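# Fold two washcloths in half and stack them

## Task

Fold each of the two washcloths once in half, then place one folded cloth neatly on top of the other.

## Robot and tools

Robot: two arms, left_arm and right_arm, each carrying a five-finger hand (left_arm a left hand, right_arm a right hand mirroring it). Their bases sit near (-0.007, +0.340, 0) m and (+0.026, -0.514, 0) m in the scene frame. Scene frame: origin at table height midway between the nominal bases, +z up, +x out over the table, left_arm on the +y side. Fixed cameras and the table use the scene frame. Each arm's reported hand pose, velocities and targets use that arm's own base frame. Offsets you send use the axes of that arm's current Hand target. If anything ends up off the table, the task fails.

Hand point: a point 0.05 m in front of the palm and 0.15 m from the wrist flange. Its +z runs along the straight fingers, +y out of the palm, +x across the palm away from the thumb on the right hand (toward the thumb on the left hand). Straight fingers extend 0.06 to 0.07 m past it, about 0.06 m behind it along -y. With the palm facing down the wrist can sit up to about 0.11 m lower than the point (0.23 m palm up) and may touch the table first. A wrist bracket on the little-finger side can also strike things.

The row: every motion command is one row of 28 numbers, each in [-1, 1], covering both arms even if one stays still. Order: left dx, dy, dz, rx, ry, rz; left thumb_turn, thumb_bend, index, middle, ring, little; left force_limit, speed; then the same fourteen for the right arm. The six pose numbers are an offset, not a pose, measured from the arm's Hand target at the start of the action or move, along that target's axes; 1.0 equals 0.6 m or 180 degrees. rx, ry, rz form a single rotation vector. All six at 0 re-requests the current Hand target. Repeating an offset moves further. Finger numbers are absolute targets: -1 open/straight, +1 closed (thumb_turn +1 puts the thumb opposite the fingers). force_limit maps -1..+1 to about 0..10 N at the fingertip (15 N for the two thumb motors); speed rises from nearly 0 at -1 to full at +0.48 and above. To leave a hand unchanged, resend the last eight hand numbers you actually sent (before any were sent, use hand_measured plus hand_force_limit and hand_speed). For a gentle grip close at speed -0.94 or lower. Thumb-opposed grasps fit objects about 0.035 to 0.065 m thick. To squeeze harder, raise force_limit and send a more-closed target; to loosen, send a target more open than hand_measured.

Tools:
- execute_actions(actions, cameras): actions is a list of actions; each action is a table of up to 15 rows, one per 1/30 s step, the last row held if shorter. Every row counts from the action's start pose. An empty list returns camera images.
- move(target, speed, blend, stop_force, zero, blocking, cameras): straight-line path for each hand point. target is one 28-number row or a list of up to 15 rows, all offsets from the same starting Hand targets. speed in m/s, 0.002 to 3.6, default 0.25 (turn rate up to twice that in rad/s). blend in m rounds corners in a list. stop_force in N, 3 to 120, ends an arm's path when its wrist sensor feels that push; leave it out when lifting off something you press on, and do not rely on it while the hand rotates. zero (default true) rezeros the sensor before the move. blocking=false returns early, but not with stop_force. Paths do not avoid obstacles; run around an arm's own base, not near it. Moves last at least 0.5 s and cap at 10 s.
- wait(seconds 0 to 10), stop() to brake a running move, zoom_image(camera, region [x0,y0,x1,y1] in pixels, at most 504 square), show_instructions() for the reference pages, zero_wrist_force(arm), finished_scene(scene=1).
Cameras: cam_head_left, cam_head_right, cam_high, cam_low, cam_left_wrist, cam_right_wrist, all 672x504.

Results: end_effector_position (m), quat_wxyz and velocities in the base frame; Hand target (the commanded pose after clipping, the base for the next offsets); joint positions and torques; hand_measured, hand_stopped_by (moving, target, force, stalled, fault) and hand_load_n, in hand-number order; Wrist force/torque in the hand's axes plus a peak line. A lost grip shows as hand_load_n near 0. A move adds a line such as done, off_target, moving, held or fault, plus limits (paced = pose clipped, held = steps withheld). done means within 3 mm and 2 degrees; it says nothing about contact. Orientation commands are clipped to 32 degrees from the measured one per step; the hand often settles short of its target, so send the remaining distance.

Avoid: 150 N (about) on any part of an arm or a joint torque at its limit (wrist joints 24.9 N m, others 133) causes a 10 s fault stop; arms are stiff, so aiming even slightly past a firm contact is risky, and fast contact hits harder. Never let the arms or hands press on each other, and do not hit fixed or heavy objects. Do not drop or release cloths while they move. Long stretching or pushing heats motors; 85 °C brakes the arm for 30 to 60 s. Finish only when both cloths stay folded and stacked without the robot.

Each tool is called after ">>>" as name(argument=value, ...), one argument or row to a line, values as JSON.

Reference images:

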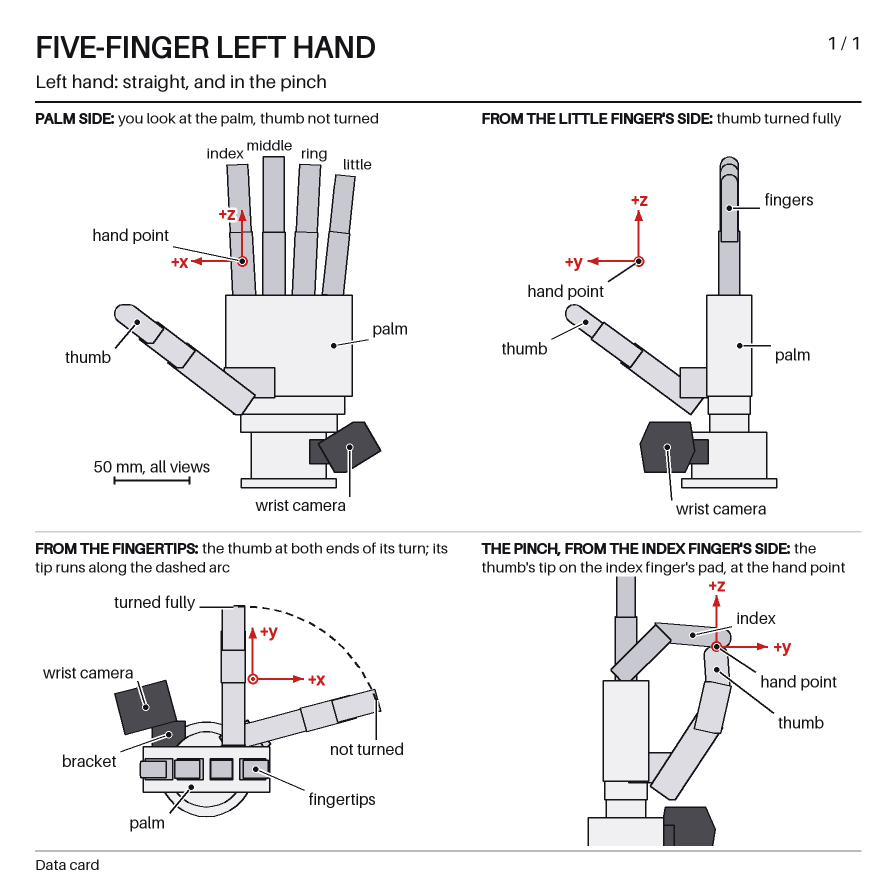

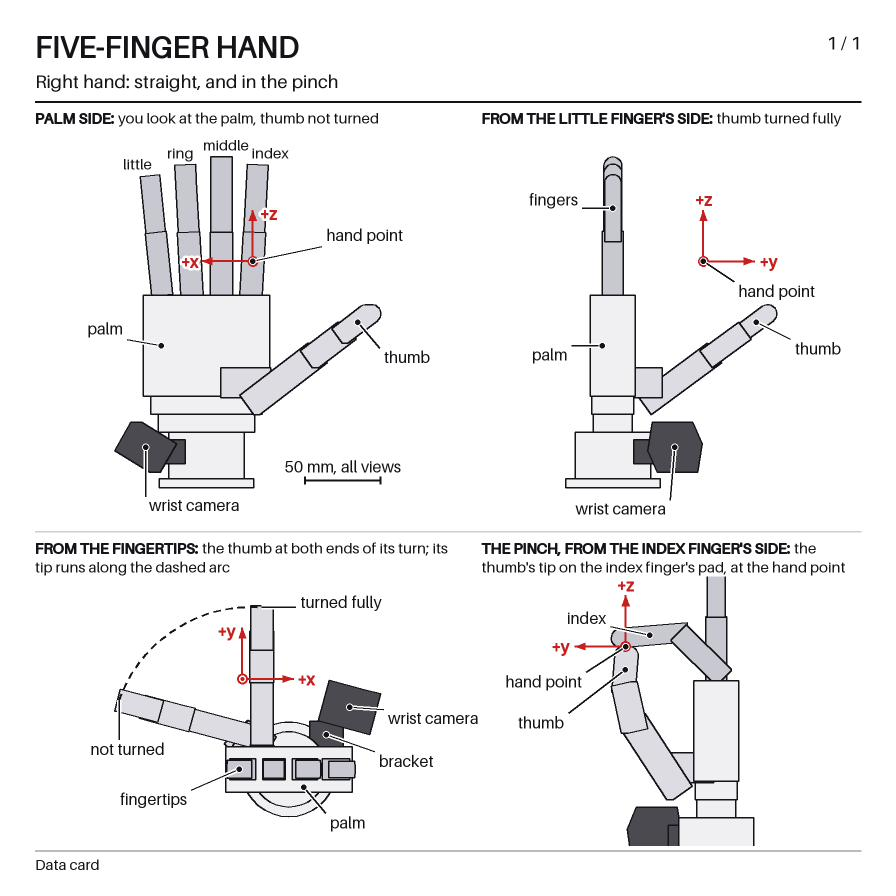

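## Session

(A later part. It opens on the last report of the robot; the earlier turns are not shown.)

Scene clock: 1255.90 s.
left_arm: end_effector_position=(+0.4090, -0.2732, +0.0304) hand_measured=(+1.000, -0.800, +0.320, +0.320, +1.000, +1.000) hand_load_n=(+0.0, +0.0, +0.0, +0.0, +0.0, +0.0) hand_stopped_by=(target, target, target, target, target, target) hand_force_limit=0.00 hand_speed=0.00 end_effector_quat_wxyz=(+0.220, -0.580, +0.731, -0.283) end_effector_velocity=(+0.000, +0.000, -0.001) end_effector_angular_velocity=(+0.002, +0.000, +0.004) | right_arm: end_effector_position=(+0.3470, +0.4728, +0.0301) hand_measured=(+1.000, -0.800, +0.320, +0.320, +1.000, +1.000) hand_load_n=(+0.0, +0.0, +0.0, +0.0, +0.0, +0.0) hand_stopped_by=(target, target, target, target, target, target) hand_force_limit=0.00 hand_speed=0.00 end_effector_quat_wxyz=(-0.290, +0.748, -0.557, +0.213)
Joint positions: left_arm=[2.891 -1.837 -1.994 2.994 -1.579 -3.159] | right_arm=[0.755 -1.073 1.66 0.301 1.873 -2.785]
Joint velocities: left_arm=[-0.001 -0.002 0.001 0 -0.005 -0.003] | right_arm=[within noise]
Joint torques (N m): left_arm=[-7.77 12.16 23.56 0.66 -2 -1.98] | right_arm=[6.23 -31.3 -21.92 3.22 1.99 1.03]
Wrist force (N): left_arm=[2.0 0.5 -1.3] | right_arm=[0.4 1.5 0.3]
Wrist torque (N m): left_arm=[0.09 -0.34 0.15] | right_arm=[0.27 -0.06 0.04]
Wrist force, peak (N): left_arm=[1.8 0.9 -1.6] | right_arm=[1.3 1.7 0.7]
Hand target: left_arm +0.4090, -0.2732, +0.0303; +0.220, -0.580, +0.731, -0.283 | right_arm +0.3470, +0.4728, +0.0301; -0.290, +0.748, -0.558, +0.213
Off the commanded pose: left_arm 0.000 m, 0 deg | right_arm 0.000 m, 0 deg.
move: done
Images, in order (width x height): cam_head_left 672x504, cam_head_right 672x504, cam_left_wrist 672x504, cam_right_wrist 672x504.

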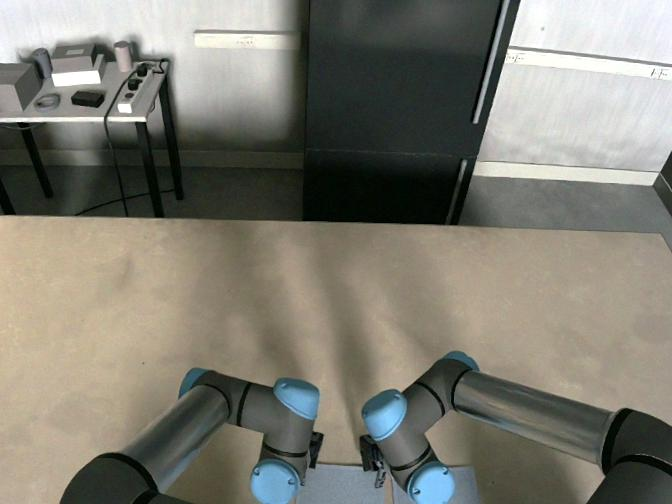

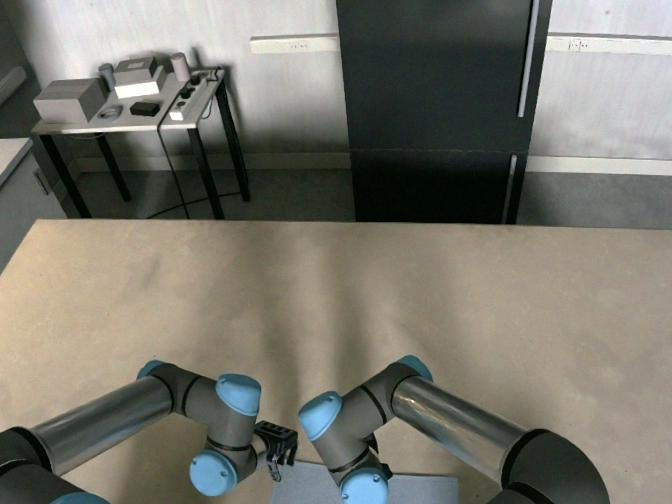

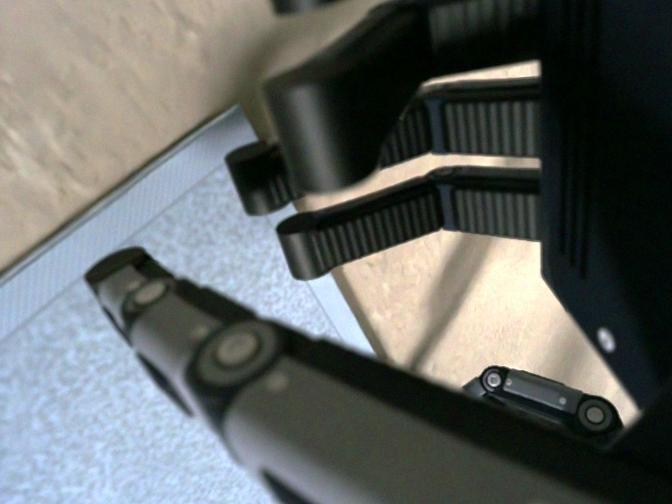

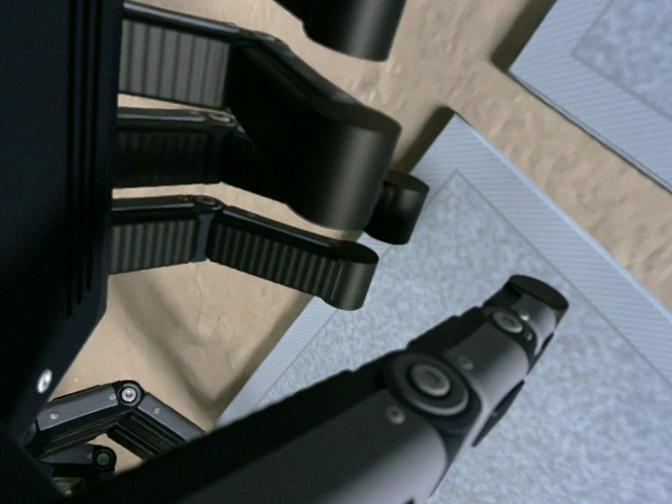

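>>> move(
  target=[
    [-0.0045,-0.0058,0.0188,0,0,0,1,-0.8,0.32,0.32,1,1,0,0,0.0203,-0.0015,0.0148,0,0,0,1,-0.8,0.32,0.32,1,1,0,0],
    [-0.0045,0.0165,0.0437,0,0,0,1,-0.8,0.32,0.32,1,1,0,0,0.0203,0.0208,0.0397,0,0,0,1,-0.8,0.32,0.32,1,1,0,0],
  ],
  speed=[0.03,0.01],
  stop_force=3,
  cameras=["cam_left_wrist","cam_right_wrist"],
)

Scene clock: 1304.87 s.
left_arm: end_effector_position=(+0.4196, -0.2731, +0.0123) hand_measured=(+1.000, -0.800, +0.320, +0.320, +1.000, +1.000) hand_load_n=(+0.0, +0.0, +0.0, -1.0, +0.0, +0.0) hand_stopped_by=(target, target, target, target, target, target) hand_force_limit=0.00 hand_speed=0.00 end_effector_quat_wxyz=(+0.220, -0.580, +0.731, -0.283) | right_arm: end_effector_position=(+0.3569, +0.4631, +0.0119) hand_measured=(+1.000, -0.800, +0.320, +0.320, +1.000, +1.000) hand_load_n=(-0.5, +0.0, +0.0, -1.0, -0.5, +0.0) hand_stopped_by=(target, target, target, target, target, target) hand_force_limit=0.00 hand_speed=0.00 end_effector_quat_wxyz=(-0.290, +0.748, -0.558, +0.213)
Joint positions: left_arm=[2.899 -1.885 -1.987 3.035 -1.574 -3.154] | right_arm=[0.724 -1.056 1.688 0.25 1.853 -2.809]
Joint torques (N m): left_arm=[3.3 39.91 22.46 -2.52 1.19 0.89] | right_arm=[-5.43 -43.82 -20.39 3.17 -1.34 -1.14]
Wrist force (N): left_arm=[2.0 -1.5 -2.9] | right_arm=[0.6 -0.7 -2.0]
Wrist torque (N m): left_arm=[-0.01 -0.35 0.02] | right_arm=[0.13 -0.04 0.17]
Wrist force, peak (N): left_arm=[1.8 -5.0 -6.4] | right_arm=[0.2 -4.4 -5.3]
Hand target: left_arm +0.4196, -0.2731, +0.0123; +0.220, -0.580, +0.731, -0.283 (not the last commanded pose) | right_arm +0.3569, +0.4631, +0.0119; -0.290, +0.748, -0.558, +0.213 (not the last commanded pose)
Off the commanded pose: left_arm 0.008 m, 0 deg | right_arm 0.008 m, 0 deg.
move: contact (left_arm, right_arm); path passed 1 of 2 targets
Images, in order (width x height): cam_left_wrist 672x504, cam_right_wrist 672x504.

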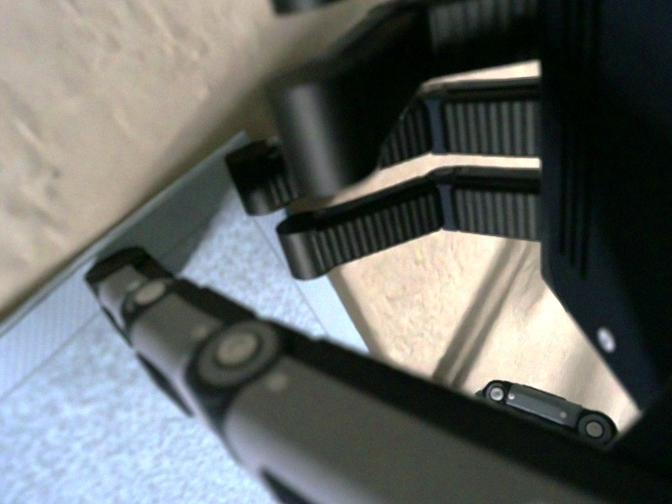

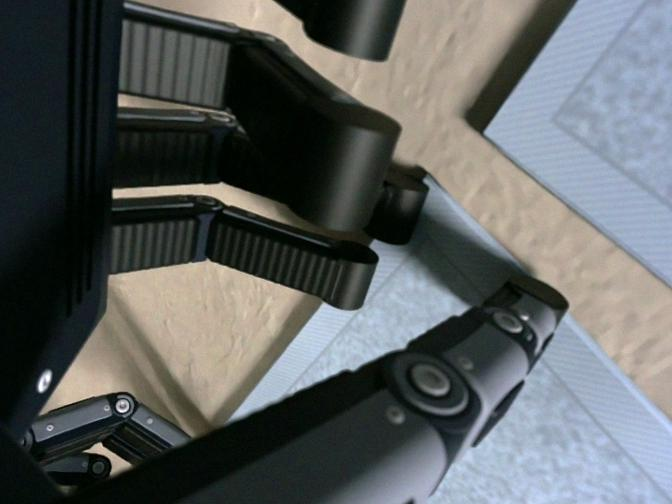

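>>> move(
  target=[
    [0,-0.0056,-0.0062,0,0,0,1,-0.8,0.32,0.32,1,1,0,0,0,-0.0056,-0.0062,0,0,0,1,-0.8,0.32,0.32,1,1,0,0],
    [0.0022,0.0005,-0.0115,0,0,0,1,-0.8,0.32,0.32,1,1,0,0,-0.007,-0.0005,-0.0107,0,0,0,1,-0.8,0.32,0.32,1,1,0,0],
  ],
  speed=0.03,
  blend=[0.002,0],
)

>>> move(
  target=[0,0.0134,0.0149,0,0,0,1,-0.8,0.32,0.32,1,1,0,0,0,0.0134,0.0149,0,0,0,1,-0.8,0.32,0.32,1,1,0,0],
  speed=0.008,
  stop_force=4,
  cameras=["cam_left_wrist","cam_right_wrist"],
)

Scene clock: 1338.00 s.
left_arm: end_effector_position=(+0.4147, -0.2732, +0.0172) hand_measured=(+1.000, -0.800, +0.320, +0.320, +1.000, +1.000) hand_load_n=(+0.0, +0.0, +0.0, +0.0, +0.0, +0.0) hand_stopped_by=(target, target, target, target, target, target) hand_force_limit=0.00 hand_speed=0.00 end_effector_quat_wxyz=(+0.220, -0.580, +0.731, -0.283) | right_arm: end_effector_position=(+0.3519, +0.4659, +0.0169) hand_measured=(+1.000, -0.800, +0.320, +0.320, +1.000, +1.000) hand_load_n=(+0.0, +0.0, +0.0, +0.0, +0.0, +0.5) hand_stopped_by=(target, target, target, target, target, target) hand_force_limit=0.00 hand_speed=0.00 end_effector_quat_wxyz=(-0.290, +0.748, -0.558, +0.213)
Joint positions: left_arm=[2.895 -1.869 -1.993 3.026 -1.576 -3.157] | right_arm=[0.736 -1.063 1.684 0.263 1.861 -2.8]
Joint torques (N m): left_arm=[-7.57 39.56 8.76 0.63 -1.72 -1.91] | right_arm=[6.11 -46.57 -21.28 3.06 2.08 1.24]
Wrist force (N): left_arm=[1.8 0.3 -1.1] | right_arm=[0.4 1.8 0.3]
Wrist torque (N m): left_arm=[0.04 -0.30 0.14] | right_arm=[0.30 -0.05 0.06]
Wrist force, peak (N): left_arm=[1.8 -2.3 -3.6] | right_arm=[0.1 -1.9 -2.6]
Hand target: left_arm +0.4145, -0.2732, +0.0172; +0.220, -0.580, +0.731, -0.283 | right_arm +0.3518, +0.4660, +0.0169; -0.290, +0.748, -0.558, +0.213
Off the commanded pose: left_arm 0.000 m, 0 deg | right_arm 0.000 m, 0 deg.
move: done

Scene clock: 1339.87 s.
left_arm: end_effector_position=(+0.4146, -0.2732, +0.0120) hand_measured=(+1.000, -0.800, +0.320, +0.320, +1.000, +1.000) hand_load_n=(-0.5, +0.0, +0.0, -2.0, +0.0, +0.0) hand_stopped_by=(target, target, target, target, target, target) hand_force_limit=0.00 hand_speed=0.00 end_effector_quat_wxyz=(+0.220, -0.580, +0.731, -0.283) | right_arm: end_effector_position=(+0.3518, +0.4660, +0.0120) hand_measured=(+1.000, -0.800, +0.320, +0.320, +1.000, +1.000) hand_load_n=(+0.0, +0.0, +0.0, -1.5, +0.0, +0.0) hand_stopped_by=(target, target, target, target, target, target) hand_force_limit=0.00 hand_speed=0.00 end_effector_quat_wxyz=(-0.290, +0.748, -0.558, +0.213)
Joint positions: left_arm=[2.895 -1.878 -1.999 3.039 -1.576 -3.157] | right_arm=[0.737 -1.056 1.688 0.252 1.861 -2.799]
Joint torques (N m): left_arm=[-6.08 37.78 21.13 -2.73 -1.66 -1.39] | right_arm=[6.05 -45.09 -20.48 3.5 1.12 0.65]
Wrist force (N): left_arm=[2.0 -3.3 -4.3] | right_arm=[0.4 -1.4 -2.2]
Wrist torque (N m): left_arm=[-0.10 -0.38 0.22] | right_arm=[0.09 0.00 -0.01]
Wrist force, peak (N): left_arm=[2.0 -6.6 -7.0] | right_arm=[0.4 -4.1 -4.8]
Hand target: left_arm +0.4146, -0.2732, +0.0120; +0.220, -0.580, +0.731, -0.283 (not the last commanded pose) | right_arm +0.3518, +0.4660, +0.0120; -0.290, +0.748, -0.558, +0.213 (not the last commanded pose)
Off the commanded pose: left_arm 0.007 m, 0 deg | right_arm 0.007 m, 0 deg.
move: contact (left_arm, right_arm)
Images, in order (width x height): cam_left_wrist 672x504, cam_right_wrist 672x504.

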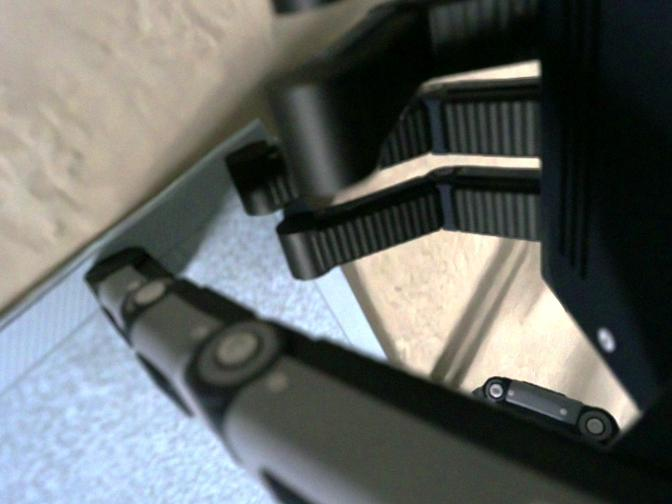

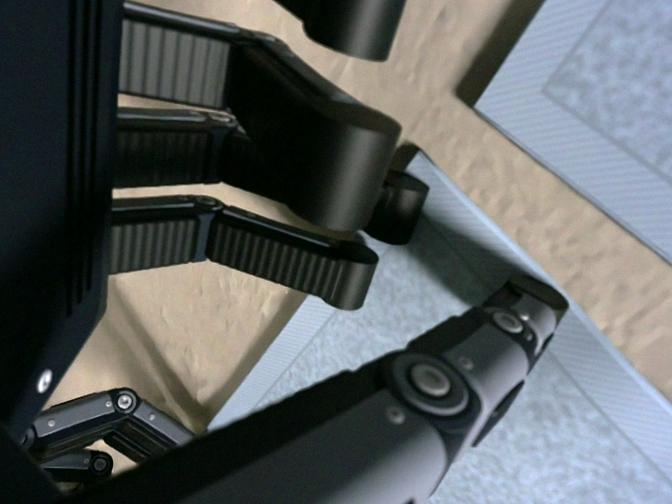

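>>> execute_actions(
  actions=[
    [[0,0,0,0,0,0,1,-0.55,0.32,0.32,1,1,0,-0.85,0,0,0,0,0,0,1,-0.55,0.32,0.32,1,1,0,-0.85]],
    [[0,0,0,0,0,0,1,-0.55,0.32,0.32,1,1,0,-0.85,0,0,0,0,0,0,1,-0.55,0.32,0.32,1,1,0,-0.85]],
  ],
  cameras=["cam_left_wrist","cam_right_wrist"],
)

Scene clock: 1353.33 s.
left_arm: end_effector_position=(+0.4146, -0.2732, +0.0120) hand_measured=(+1.000, -0.550, +0.320, +0.320, +1.000, +1.000) hand_load_n=(-2.0, +1.5, +0.0, -1.5, +0.0, +0.0) hand_stopped_by=(target, target, target, target, target, target) hand_force_limit=0.00 hand_speed=-0.85 end_effector_quat_wxyz=(+0.220, -0.580, +0.731, -0.283) | right_arm: end_effector_position=(+0.3518, +0.4660, +0.0120) hand_measured=(+1.000, -0.598, +0.320, +0.320, +1.000, +1.000) hand_load_n=(-0.5, +7.0, +0.0, +0.5, +0.0, +0.0) hand_stopped_by=(target, force, target, target, target, target) hand_force_limit=0.00 hand_speed=-0.85 end_effector_quat_wxyz=(-0.290, +0.748, -0.558, +0.213)
Joint positions: left_arm=[2.895 -1.878 -1.999 3.039 -1.576 -3.157] | right_arm=[0.737 -1.056 1.688 0.253 1.861 -2.799]
Joint torques (N m): left_arm=[0.95 35.99 21.89 -0.3 -0.65 1.26] | right_arm=[4.41 -41.29 -19.21 1.02 -1.1 -0.74]
Wrist force (N): left_arm=[1.2 -2.9 -5.4] | right_arm=[0.5 -4.4 -7.1]
Wrist torque (N m): left_arm=[-0.05 -0.40 0.24] | right_arm=[-0.08 0.04 -0.07]
Wrist force, peak (N): left_arm=[1.5 -4.4 -8.3] | right_arm=[0.2 -4.6 -7.9]
Hand target: left_arm +0.4146, -0.2732, +0.0120; +0.220, -0.580, +0.731, -0.283 | right_arm +0.3518, +0.4660, +0.0120; -0.290, +0.748, -0.558, +0.213
Off the commanded pose: left_arm 0.000 m, 0 deg | right_arm 0.000 m, 0 deg.
Images, in order (width x height): cam_left_wrist 672x504, cam_right_wrist 672x504.

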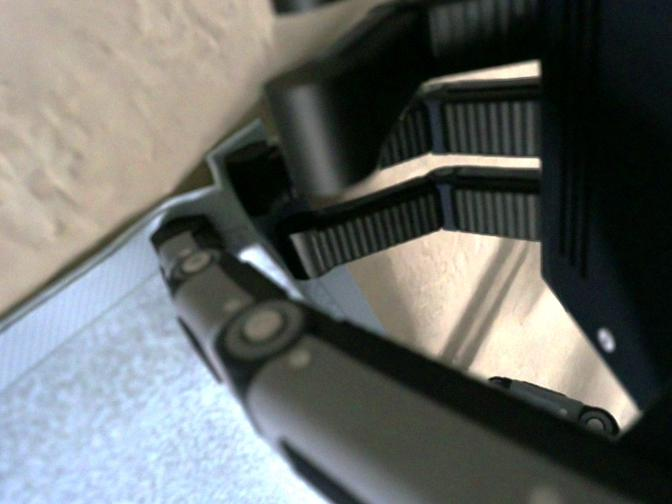

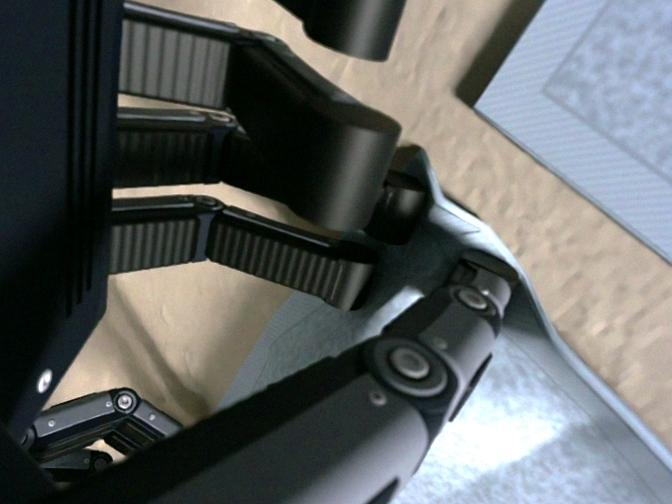

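>>> execute_actions(
  actions=[
    [[0,0,0,0,0,0,1,-0.35,0.32,0.32,1,1,0.2,-0.85,0,0,0,0,0,0,1,-0.35,0.32,0.32,1,1,0.5,-0.85]],
    [[0,0,0,0,0,0,1,-0.35,0.32,0.32,1,1,0.2,-0.85,0,0,0,0,0,0,1,-0.35,0.32,0.32,1,1,0.5,-0.85]],
  ],
  cameras=["cam_left_wrist","cam_right_wrist"],
)

Scene clock: 1361.17 s.
left_arm: end_effector_position=(+0.4146, -0.2732, +0.0120) hand_measured=(+1.000, -0.398, +0.320, +0.320, +1.000, +1.000) hand_load_n=(-0.5, +9.0, +0.0, -1.0, +0.0, +0.0) hand_stopped_by=(target, force, target, target, target, target) hand_force_limit=0.20 hand_speed=-0.85 end_effector_quat_wxyz=(+0.220, -0.580, +0.731, -0.283) | right_arm: end_effector_position=(+0.3518, +0.4660, +0.0120) hand_measured=(+1.000, -0.390, +0.320, +0.320, +1.000, +1.000) hand_load_n=(-3.5, +11.5, +0.0, -0.5, +0.0, +0.0) hand_stopped_by=(target, force, target, target, target, target) hand_force_limit=0.50 hand_speed=-0.85 end_effector_quat_wxyz=(-0.290, +0.748, -0.558, +0.213)
Joint positions: left_arm=[2.895 -1.878 -1.999 3.039 -1.576 -3.157] | right_arm=[0.737 -1.056 1.688 0.252 1.861 -2.799]
Joint torques (N m): left_arm=[6.55 27.02 21.06 0.14 0.48 1.69] | right_arm=[0.51 -29.41 -12.1 -0.8 -1.07 -0.57]
Wrist force (N): left_arm=[1.2 -3.0 -3.2] | right_arm=[1.2 -5.6 -4.6]
Wrist torque (N m): left_arm=[-0.02 -0.34 0.22] | right_arm=[-0.02 0.05 -0.14]
Wrist force, peak (N): left_arm=[0.9 -3.2 -5.8] | right_arm=[0.7 -6.0 -8.2]
Hand target: left_arm +0.4146, -0.2732, +0.0120; +0.220, -0.580, +0.731, -0.283 | right_arm +0.3518, +0.4660, +0.0120; -0.290, +0.748, -0.558, +0.213
Off the commanded pose: left_arm 0.000 m, 0 deg | right_arm 0.000 m, 0 deg.
Images, in order (width x height): cam_left_wrist 672x504, cam_right_wrist 672x504.

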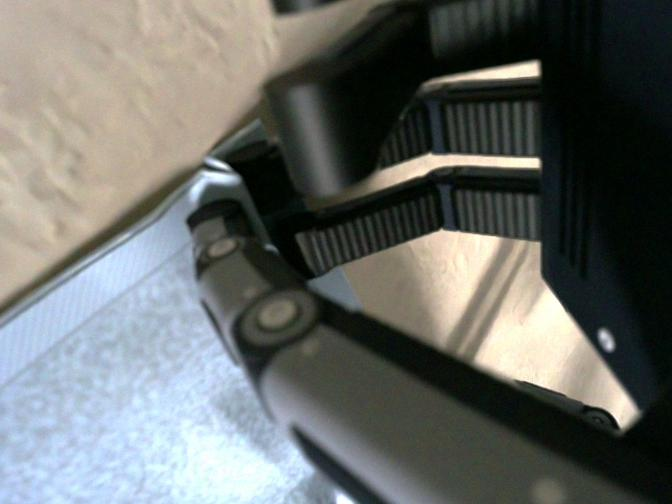

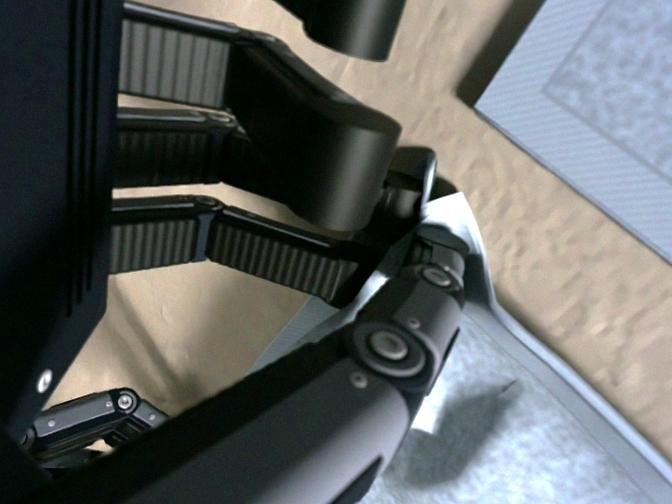

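>>> execute_actions(
  actions=[
    [[0,0,0,0,0,0,1,-0.25,0.32,0.32,1,1,0.6,-0.85,0,0,0,0,0,0,1,-0.35,0.32,0.32,1,1,0.5,-0.85]],
    [[0,0,0,0,0,0,1,-0.25,0.32,0.32,1,1,0.6,-0.85,0,0,0,0,0,0,1,-0.35,0.32,0.32,1,1,0.5,-0.85]],
  ],
  cameras=["cam_left_wrist"],
)

>>> zoom_image(
  camera="cam_left_wrist",
  region=[120, 80, 400, 330],
)

Scene clock: 1371.23 s.
left_arm: end_effector_position=(+0.4146, -0.2732, +0.0120) hand_measured=(+1.000, -0.388, +0.320, +0.320, +1.000, +1.000) hand_load_n=(+0.0, +11.5, +0.0, -0.5, +0.5, +0.0) hand_stopped_by=(target, force, target, target, target, target) hand_force_limit=0.60 hand_speed=-0.85 end_effector_quat_wxyz=(+0.220, -0.580, +0.731, -0.283) | right_arm: end_effector_position=(+0.3518, +0.4660, +0.0120) hand_measured=(+1.000, -0.390, +0.320, +0.320, +1.000, +1.000) hand_load_n=(-3.5, +11.5, +0.0, -0.5, +0.0, +0.0) hand_stopped_by=(target, force, target, target, target, target) hand_force_limit=0.50 hand_speed=-0.85 end_effector_quat_wxyz=(-0.290, +0.748, -0.558, +0.213)
Joint positions: left_arm=[2.895 -1.878 -1.999 3.039 -1.576 -3.157] | right_arm=[0.737 -1.056 1.688 0.252 1.861 -2.799]
Joint torques (N m): left_arm=[5.7 19.29 22.02 -1.99 1.11 1.57] | right_arm=[-0.78 -28.92 -10.52 0.31 -1 -0.81]
Wrist force (N): left_arm=[1.4 -2.6 -3.2] | right_arm=[1.2 -5.2 -4.1]
Wrist torque (N m): left_arm=[0.02 -0.36 0.22] | right_arm=[-0.01 0.06 -0.14]
Wrist force, peak (N): left_arm=[0.9 -3.8 -4.2] | right_arm=[0.9 -6.6 -5.1]
Hand target: left_arm +0.4146, -0.2732, +0.0120; +0.220, -0.580, +0.731, -0.283 | right_arm +0.3518, +0.4660, +0.0120; -0.290, +0.748, -0.558, +0.213
Off the commanded pose: left_arm 0.000 m, 0 deg | right_arm 0.000 m, 0 deg.
Images, in order (width x height): cam_left_wrist 672x504.

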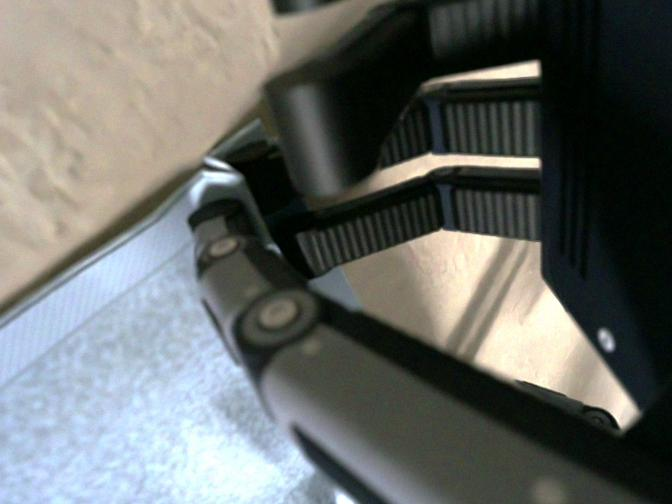

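Scaled by 1.800 from the camera's 672x504 image, which has a finer 960x720 frame.

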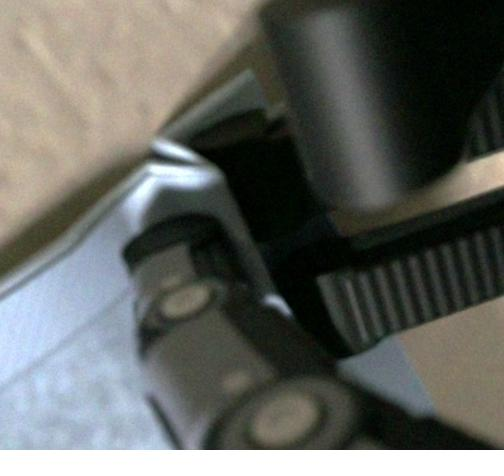

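>>> move(
  target=[0,-0.0446,-0.0495,0,0,0,1,-0.25,0.32,0.32,1,1,0.6,-0.85,0,-0.0446,-0.0495,0,0,0,1,-0.35,0.32,0.32,1,1,0.5,-0.85],
  speed=0.05,
  cameras=["all"],
)

Scene clock: 1377.50 s.
left_arm: end_effector_position=(+0.4146, -0.2730, +0.0519) hand_measured=(+1.000, -0.388, +0.320, +0.320, +1.000, +1.000) hand_load_n=(+0.0, +9.5, +0.0, +2.0, +0.0, +0.0) hand_stopped_by=(target, force, target, target, target, target) hand_force_limit=0.60 hand_speed=-0.85 end_effector_quat_wxyz=(+0.220, -0.580, +0.731, -0.283) | right_arm: end_effector_position=(+0.3518, +0.4658, +0.0519) hand_measured=(+1.000, -0.390, +0.320, +0.320, +1.000, +1.000) hand_load_n=(-2.0, +7.0, +0.0, +2.5, +0.0, +0.0) hand_stopped_by=(target, force, target, target, target, target) hand_force_limit=0.50 hand_speed=-0.85 end_effector_quat_wxyz=(-0.290, +0.748, -0.558, +0.213)
Joint positions: left_arm=[2.896 -1.813 -1.957 2.933 -1.576 -3.156] | right_arm=[0.736 -1.109 1.651 0.342 1.861 -2.799]
Joint torques (N m): left_arm=[7.92 37.71 24.9 -2.19 1.55 1.79] | right_arm=[-5.57 -45.83 -24.12 3.25 -1.45 -1.41]
Wrist force (N): left_arm=[1.8 0.7 -1.2] | right_arm=[0.5 1.6 0.4]
Wrist torque (N m): left_arm=[0.13 -0.30 0.08] | right_arm=[0.32 -0.08 0.03]
Wrist force, peak (N): left_arm=[1.0 -3.9 -4.2] | right_arm=[0.9 -6.5 -5.1]
Hand target: left_arm +0.4146, -0.2730, +0.0520; +0.220, -0.580, +0.731, -0.283 | right_arm +0.3518, +0.4658, +0.0520; -0.290, +0.748, -0.558, +0.213
Off the commanded pose: left_arm 0.000 m, 0 deg | right_arm 0.000 m, 0 deg.
move: done

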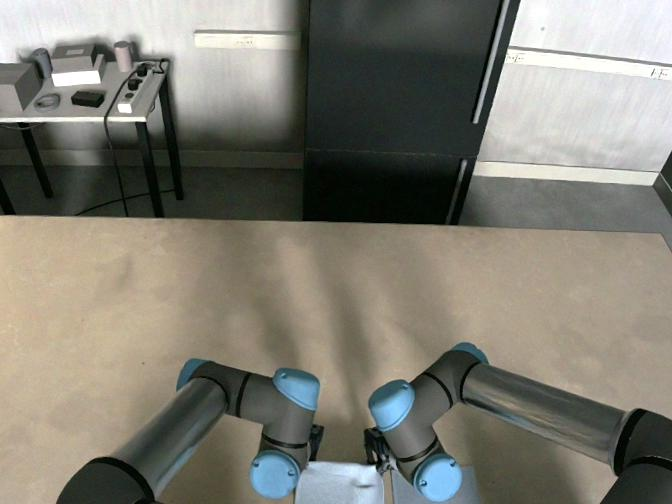

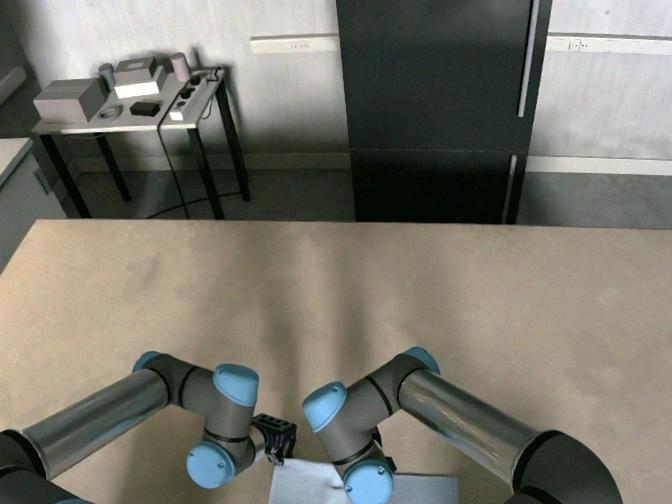

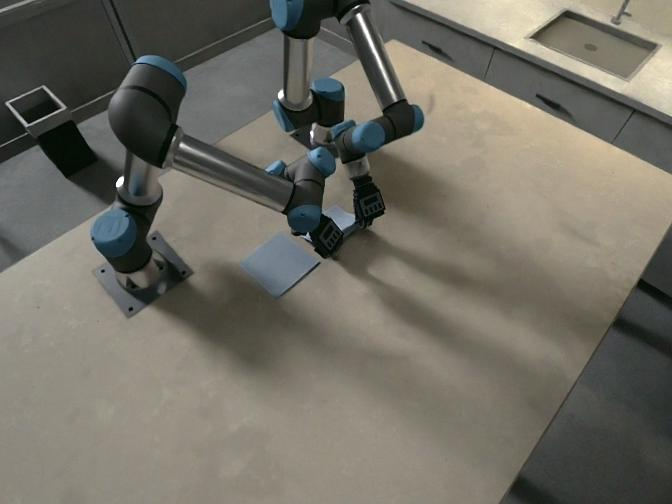

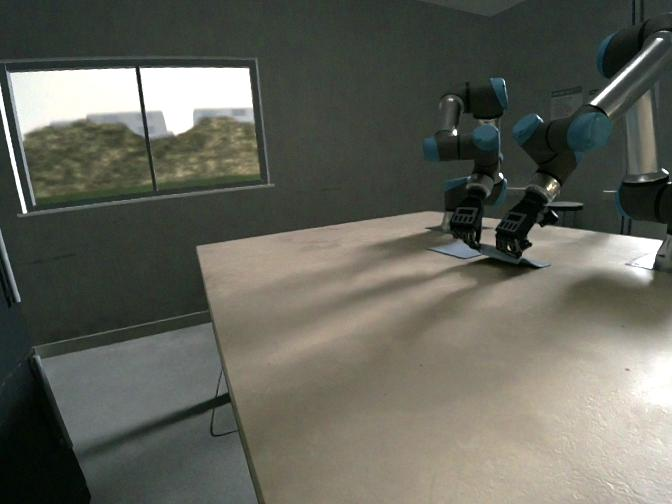

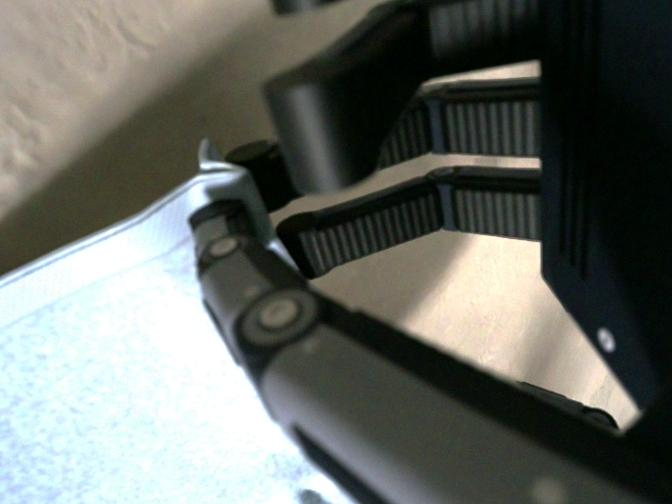

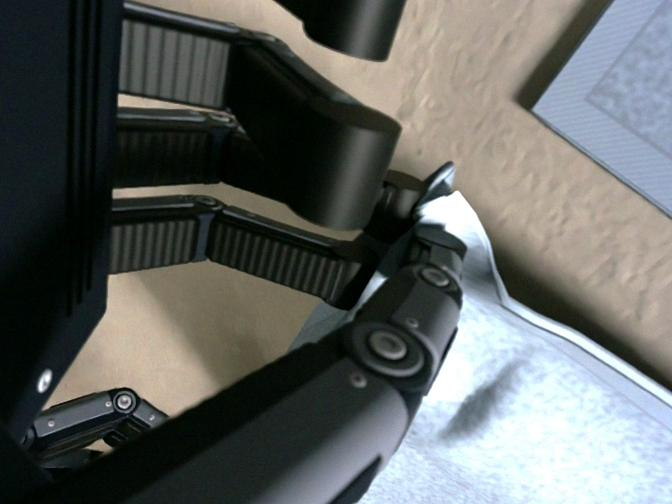

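>>> move(
  target=[
    [0.0107,0.0207,-0.05,0,0,0,1,-0.25,0.32,0.32,1,1,0.6,-0.85,-0.0152,0.0198,-0.0492,0,0,0,1,-0.35,0.32,0.32,1,1,0.5,-0.85],
    [0.0284,0.0645,-0.1231,0,0,0,1,-0.25,0.32,0.32,1,1,0.6,-0.85,-0.0405,0.0621,-0.1209,0,0,0,1,-0.35,0.32,0.32,1,1,0.5,-0.85],
    [0.0427,0.1241,-0.1542,0,0,0,1,-0.25,0.32,0.32,1,1,0.6,-0.85,-0.0608,0.1205,-0.151,0,0,0,1,-0.35,0.32,0.32,1,1,0.5,-0.85],
    [0.0533,0.1883,-0.156,0,0,0,1,-0.25,0.32,0.32,1,1,0.6,-0.85,-0.076,0.1838,-0.1519,0,0,0,1,-0.35,0.32,0.32,1,1,0.5,-0.85],
  ],
  speed=0.07,
  blend=[0.01,0.015,0.015,0],
  cameras=["all"],
)

Scene clock: 1438.33 s.
left_arm: end_effector_position=(+0.2647, -0.2704, +0.0462) hand_measured=(+1.000, -0.388, +0.320, +0.320, +1.000, +1.000) hand_load_n=(+0.0, +9.0, +0.5, +2.0, +0.5, +0.0) hand_stopped_by=(target, force, target, target, target, target) hand_force_limit=0.60 hand_speed=-0.85 end_effector_quat_wxyz=(+0.220, -0.580, +0.731, -0.283) | right_arm: end_effector_position=(+0.2019, +0.4684, +0.0458) hand_measured=(+1.000, -0.390, +0.320, +0.320, +1.000, +1.000) hand_load_n=(-2.0, +6.5, +0.0, +3.0, +0.5, +0.0) hand_stopped_by=(target, force, target, target, target, target) hand_force_limit=0.50 hand_speed=-0.85 end_effector_quat_wxyz=(-0.290, +0.748, -0.558, +0.213)
Joint positions: left_arm=[2.735 -1.559 -2.271 2.986 -1.683 -3.276] | right_arm=[1.016 -1.195 1.823 0.345 2.029 -2.559]
Joint torques (N m): left_arm=[-7.33 3.89 9.72 0.57 -1.88 -2.1] | right_arm=[7.85 -25.1 -10.09 -1.11 2.41 0.94]
Wrist force (N): left_arm=[1.4 0.3 -1.5] | right_arm=[0.5 1.6 0.6]
Wrist torque (N m): left_arm=[0.11 -0.30 0.06] | right_arm=[0.24 -0.07 0.04]
Wrist force, peak (N): left_arm=[2.2 0.5 -1.5] | right_arm=[0.8 1.9 0.9]
Hand target: left_arm +0.2646, -0.2704, +0.0460; +0.220, -0.580, +0.731, -0.283 | right_arm +0.2018, +0.4684, +0.0457; -0.290, +0.748, -0.558, +0.213
Off the commanded pose: left_arm 0.000 m, 0 deg | right_arm 0.000 m, 0 deg.
move: done

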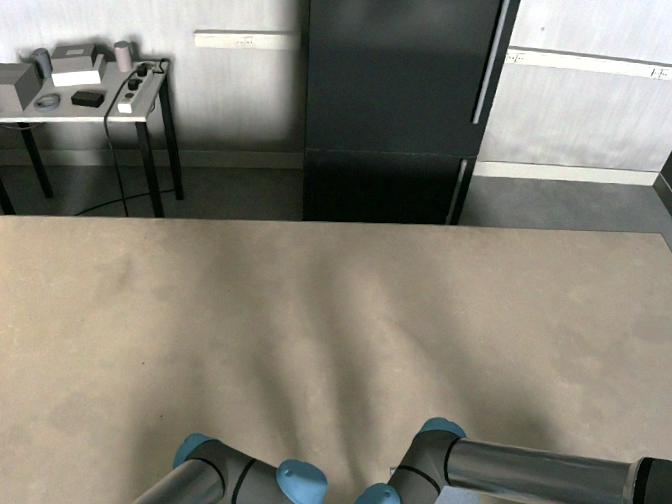

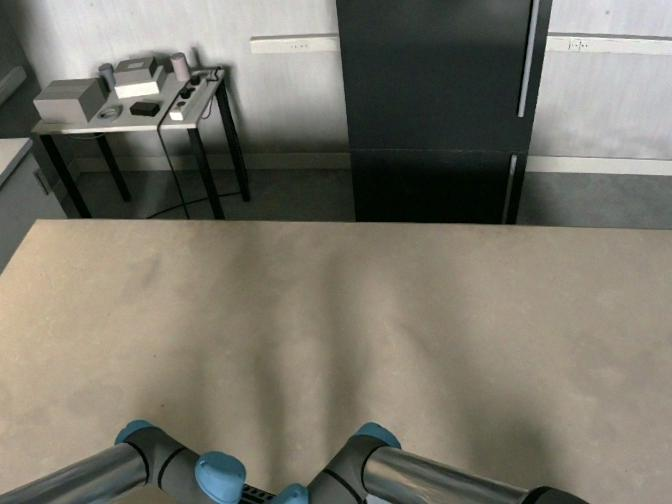

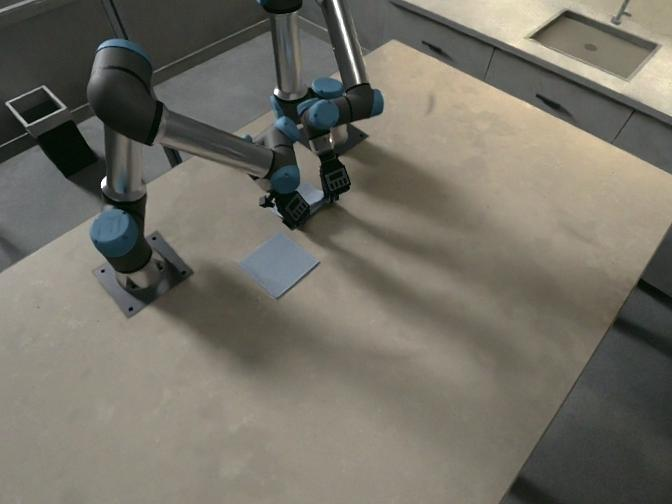

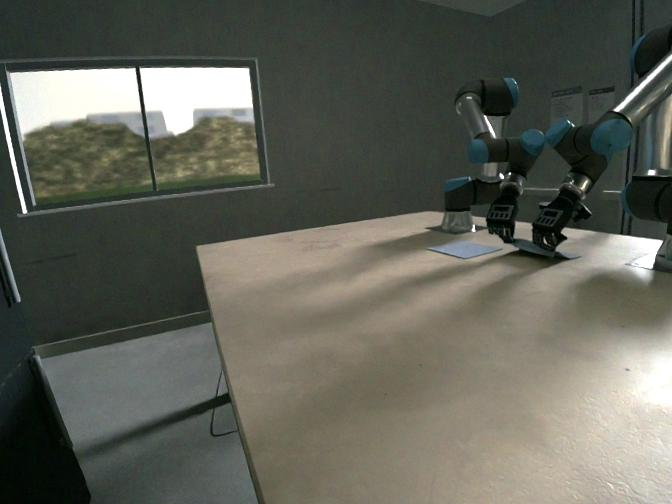

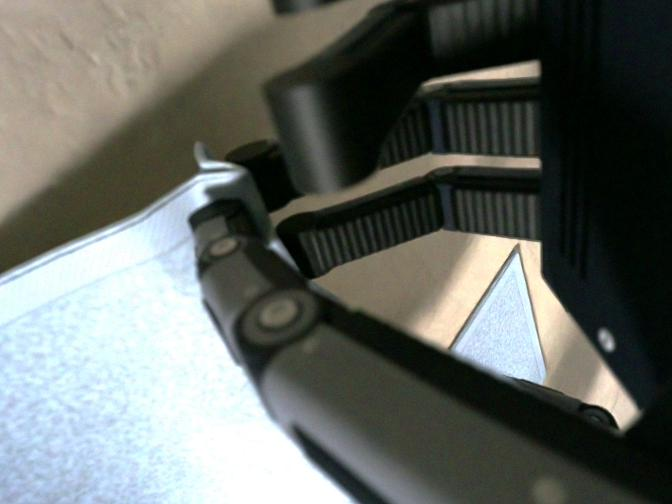

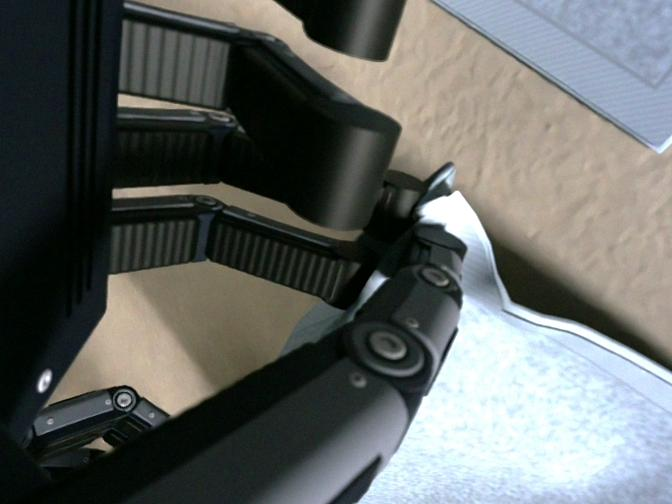

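>>> zoom_image(
  camera="cam_high",
  region=[220, 120, 400, 300],
)

>>> zoom_image(
  camera="cam_low",
  region=[420, 170, 640, 290],
)

Scaled by 2.800 from the camera's 672x504 image, which has a finer 960x720 frame.

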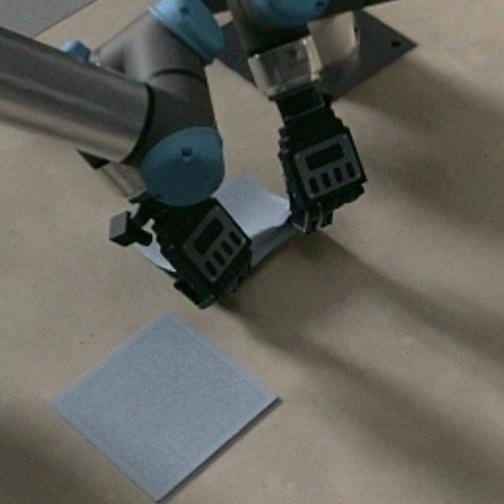

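Scaled by 2.291 from the camera's 672x504 image, which has a finer 960x720 frame.

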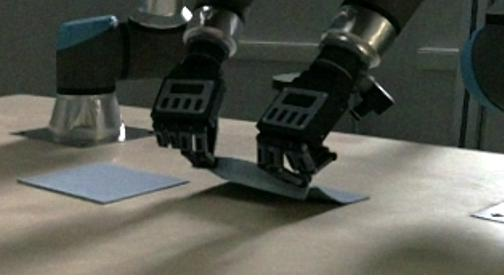

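>>> move(
  target=[
    [-0.013,-0.0694,-0.0048,0,0,0,1,-0.25,0.32,0.32,1,1,0.6,-0.85,0.013,-0.0694,-0.0048,0,0,0,1,-0.35,0.32,0.32,1,1,0.5,-0.85],
    [-0.1328,-0.406,0.289,0,0,0,1,-0.25,0.32,0.32,1,1,0.6,-0.85,0.1344,-0.4104,0.293,0,0,0,1,-0.35,0.32,0.32,1,1,0.5,-0.85],
    [-0.0012,-0.4658,0.3742,0,0,0,1,-0.25,0.32,0.32,1,1,0.6,-0.85,0.3007,-0.4157,0.329,0,0,0,1,-0.35,0.32,0.32,1,1,0.5,-0.85],
    [-0.0012,-0.4123,0.4337,0,0,0,1,-0.25,0.32,0.32,1,1,0.6,-0.85,0.3007,-0.3622,0.3885,0,0,0,1,-0.35,0.32,0.32,1,1,0.5,-0.85],
  ],
  speed=[0.1,0.14,0.1,0.04],
  blend=[0.015,0.02,0.005,0],
  cameras=["all"],
)

Scene clock: 1682.77 s.
left_arm: end_effector_position=(+0.6131, -0.3522, +0.0187) hand_measured=(+1.000, -0.388, +0.320, +0.320, +1.000, +1.000) hand_load_n=(+0.5, +9.0, +0.5, +2.0, +0.0, +0.0) hand_stopped_by=(target, force, target, target, target, target) hand_force_limit=0.60 hand_speed=-0.85 end_effector_quat_wxyz=(+0.220, -0.580, +0.731, -0.283) | right_arm: end_effector_position=(+0.5577, +0.3870, +0.0183) hand_measured=(+1.000, -0.390, +0.320, +0.320, +1.000, +1.000) hand_load_n=(-2.0, +6.5, +0.5, +3.0, +0.0, +0.0) hand_stopped_by=(target, force, target, target, target, target) hand_force_limit=0.50 hand_speed=-0.85 end_effector_quat_wxyz=(-0.290, +0.748, -0.558, +0.213)
Joint positions: left_arm=[2.845 -2.303 -1.28 2.745 -1.61 -3.194] | right_arm=[0.377 -0.902 1.393 0.345 1.625 -3.075]
Joint torques (N m): left_arm=[-7.99 33.01 12.22 0.51 -1.88 -1.98] | right_arm=[3.83 -38.1 -10.61 -1.76 1.43 0.81]
Wrist force (N): left_arm=[2.4 0.2 -1.5] | right_arm=[0.5 1.2 1.0]
Wrist torque (N m): left_arm=[0.07 -0.39 0.16] | right_arm=[0.21 -0.15 0.19]
Wrist force, peak (N): left_arm=[2.7 0.1 -1.5] | right_arm=[0.7 2.2 0.8]
Hand target: left_arm +0.6131, -0.3522, +0.0185; +0.220, -0.580, +0.731, -0.283 | right_arm +0.5577, +0.3870, +0.0181; -0.290, +0.748, -0.558, +0.213
Off the commanded pose: left_arm 0.000 m, 0 deg | right_arm 0.000 m, 0 deg.
move: done

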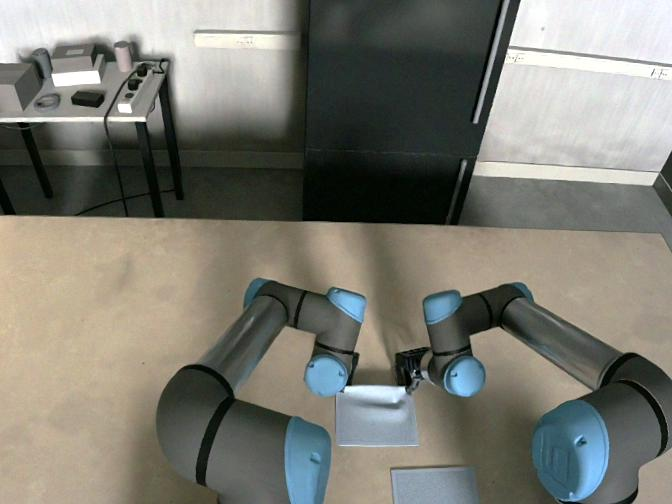

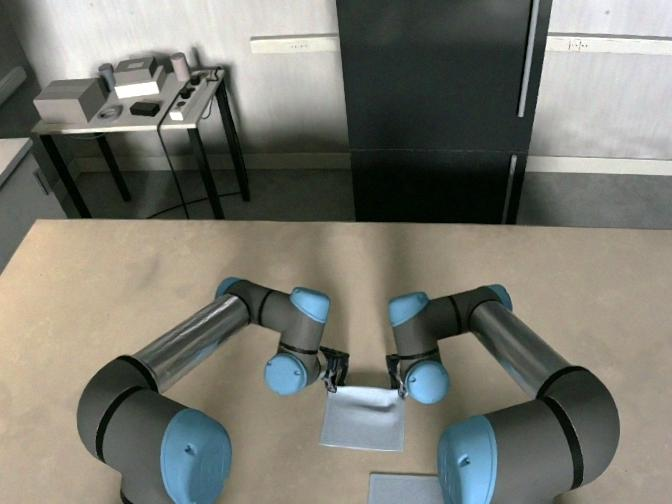

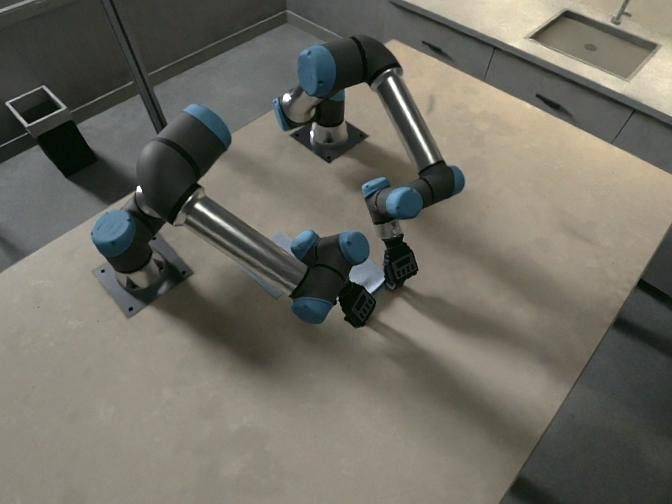

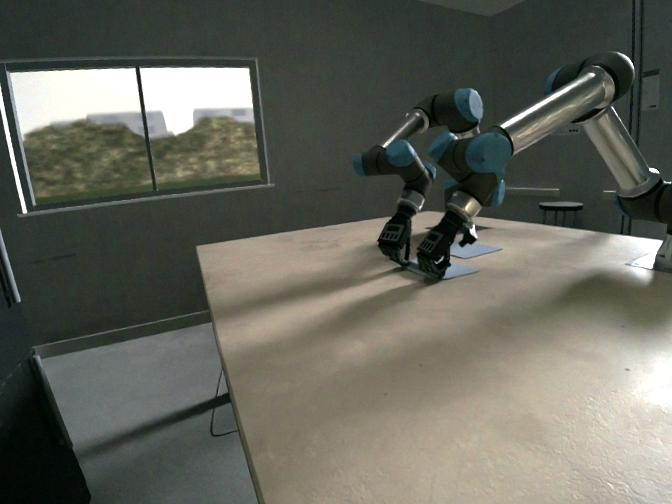

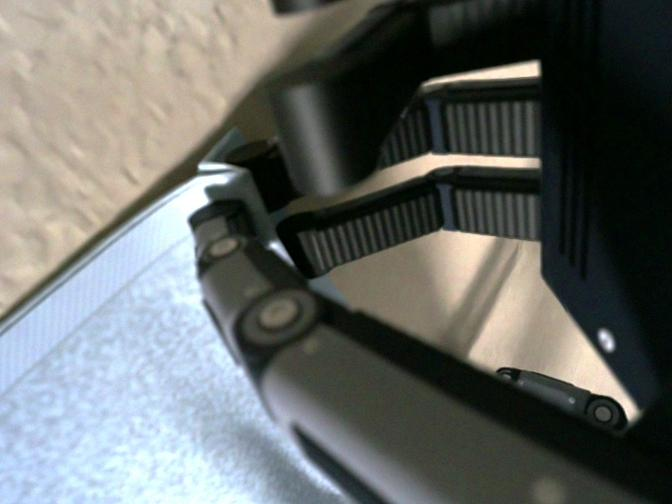

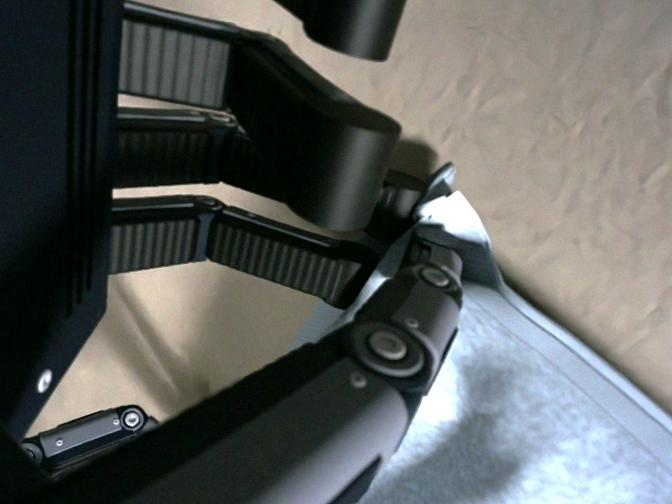

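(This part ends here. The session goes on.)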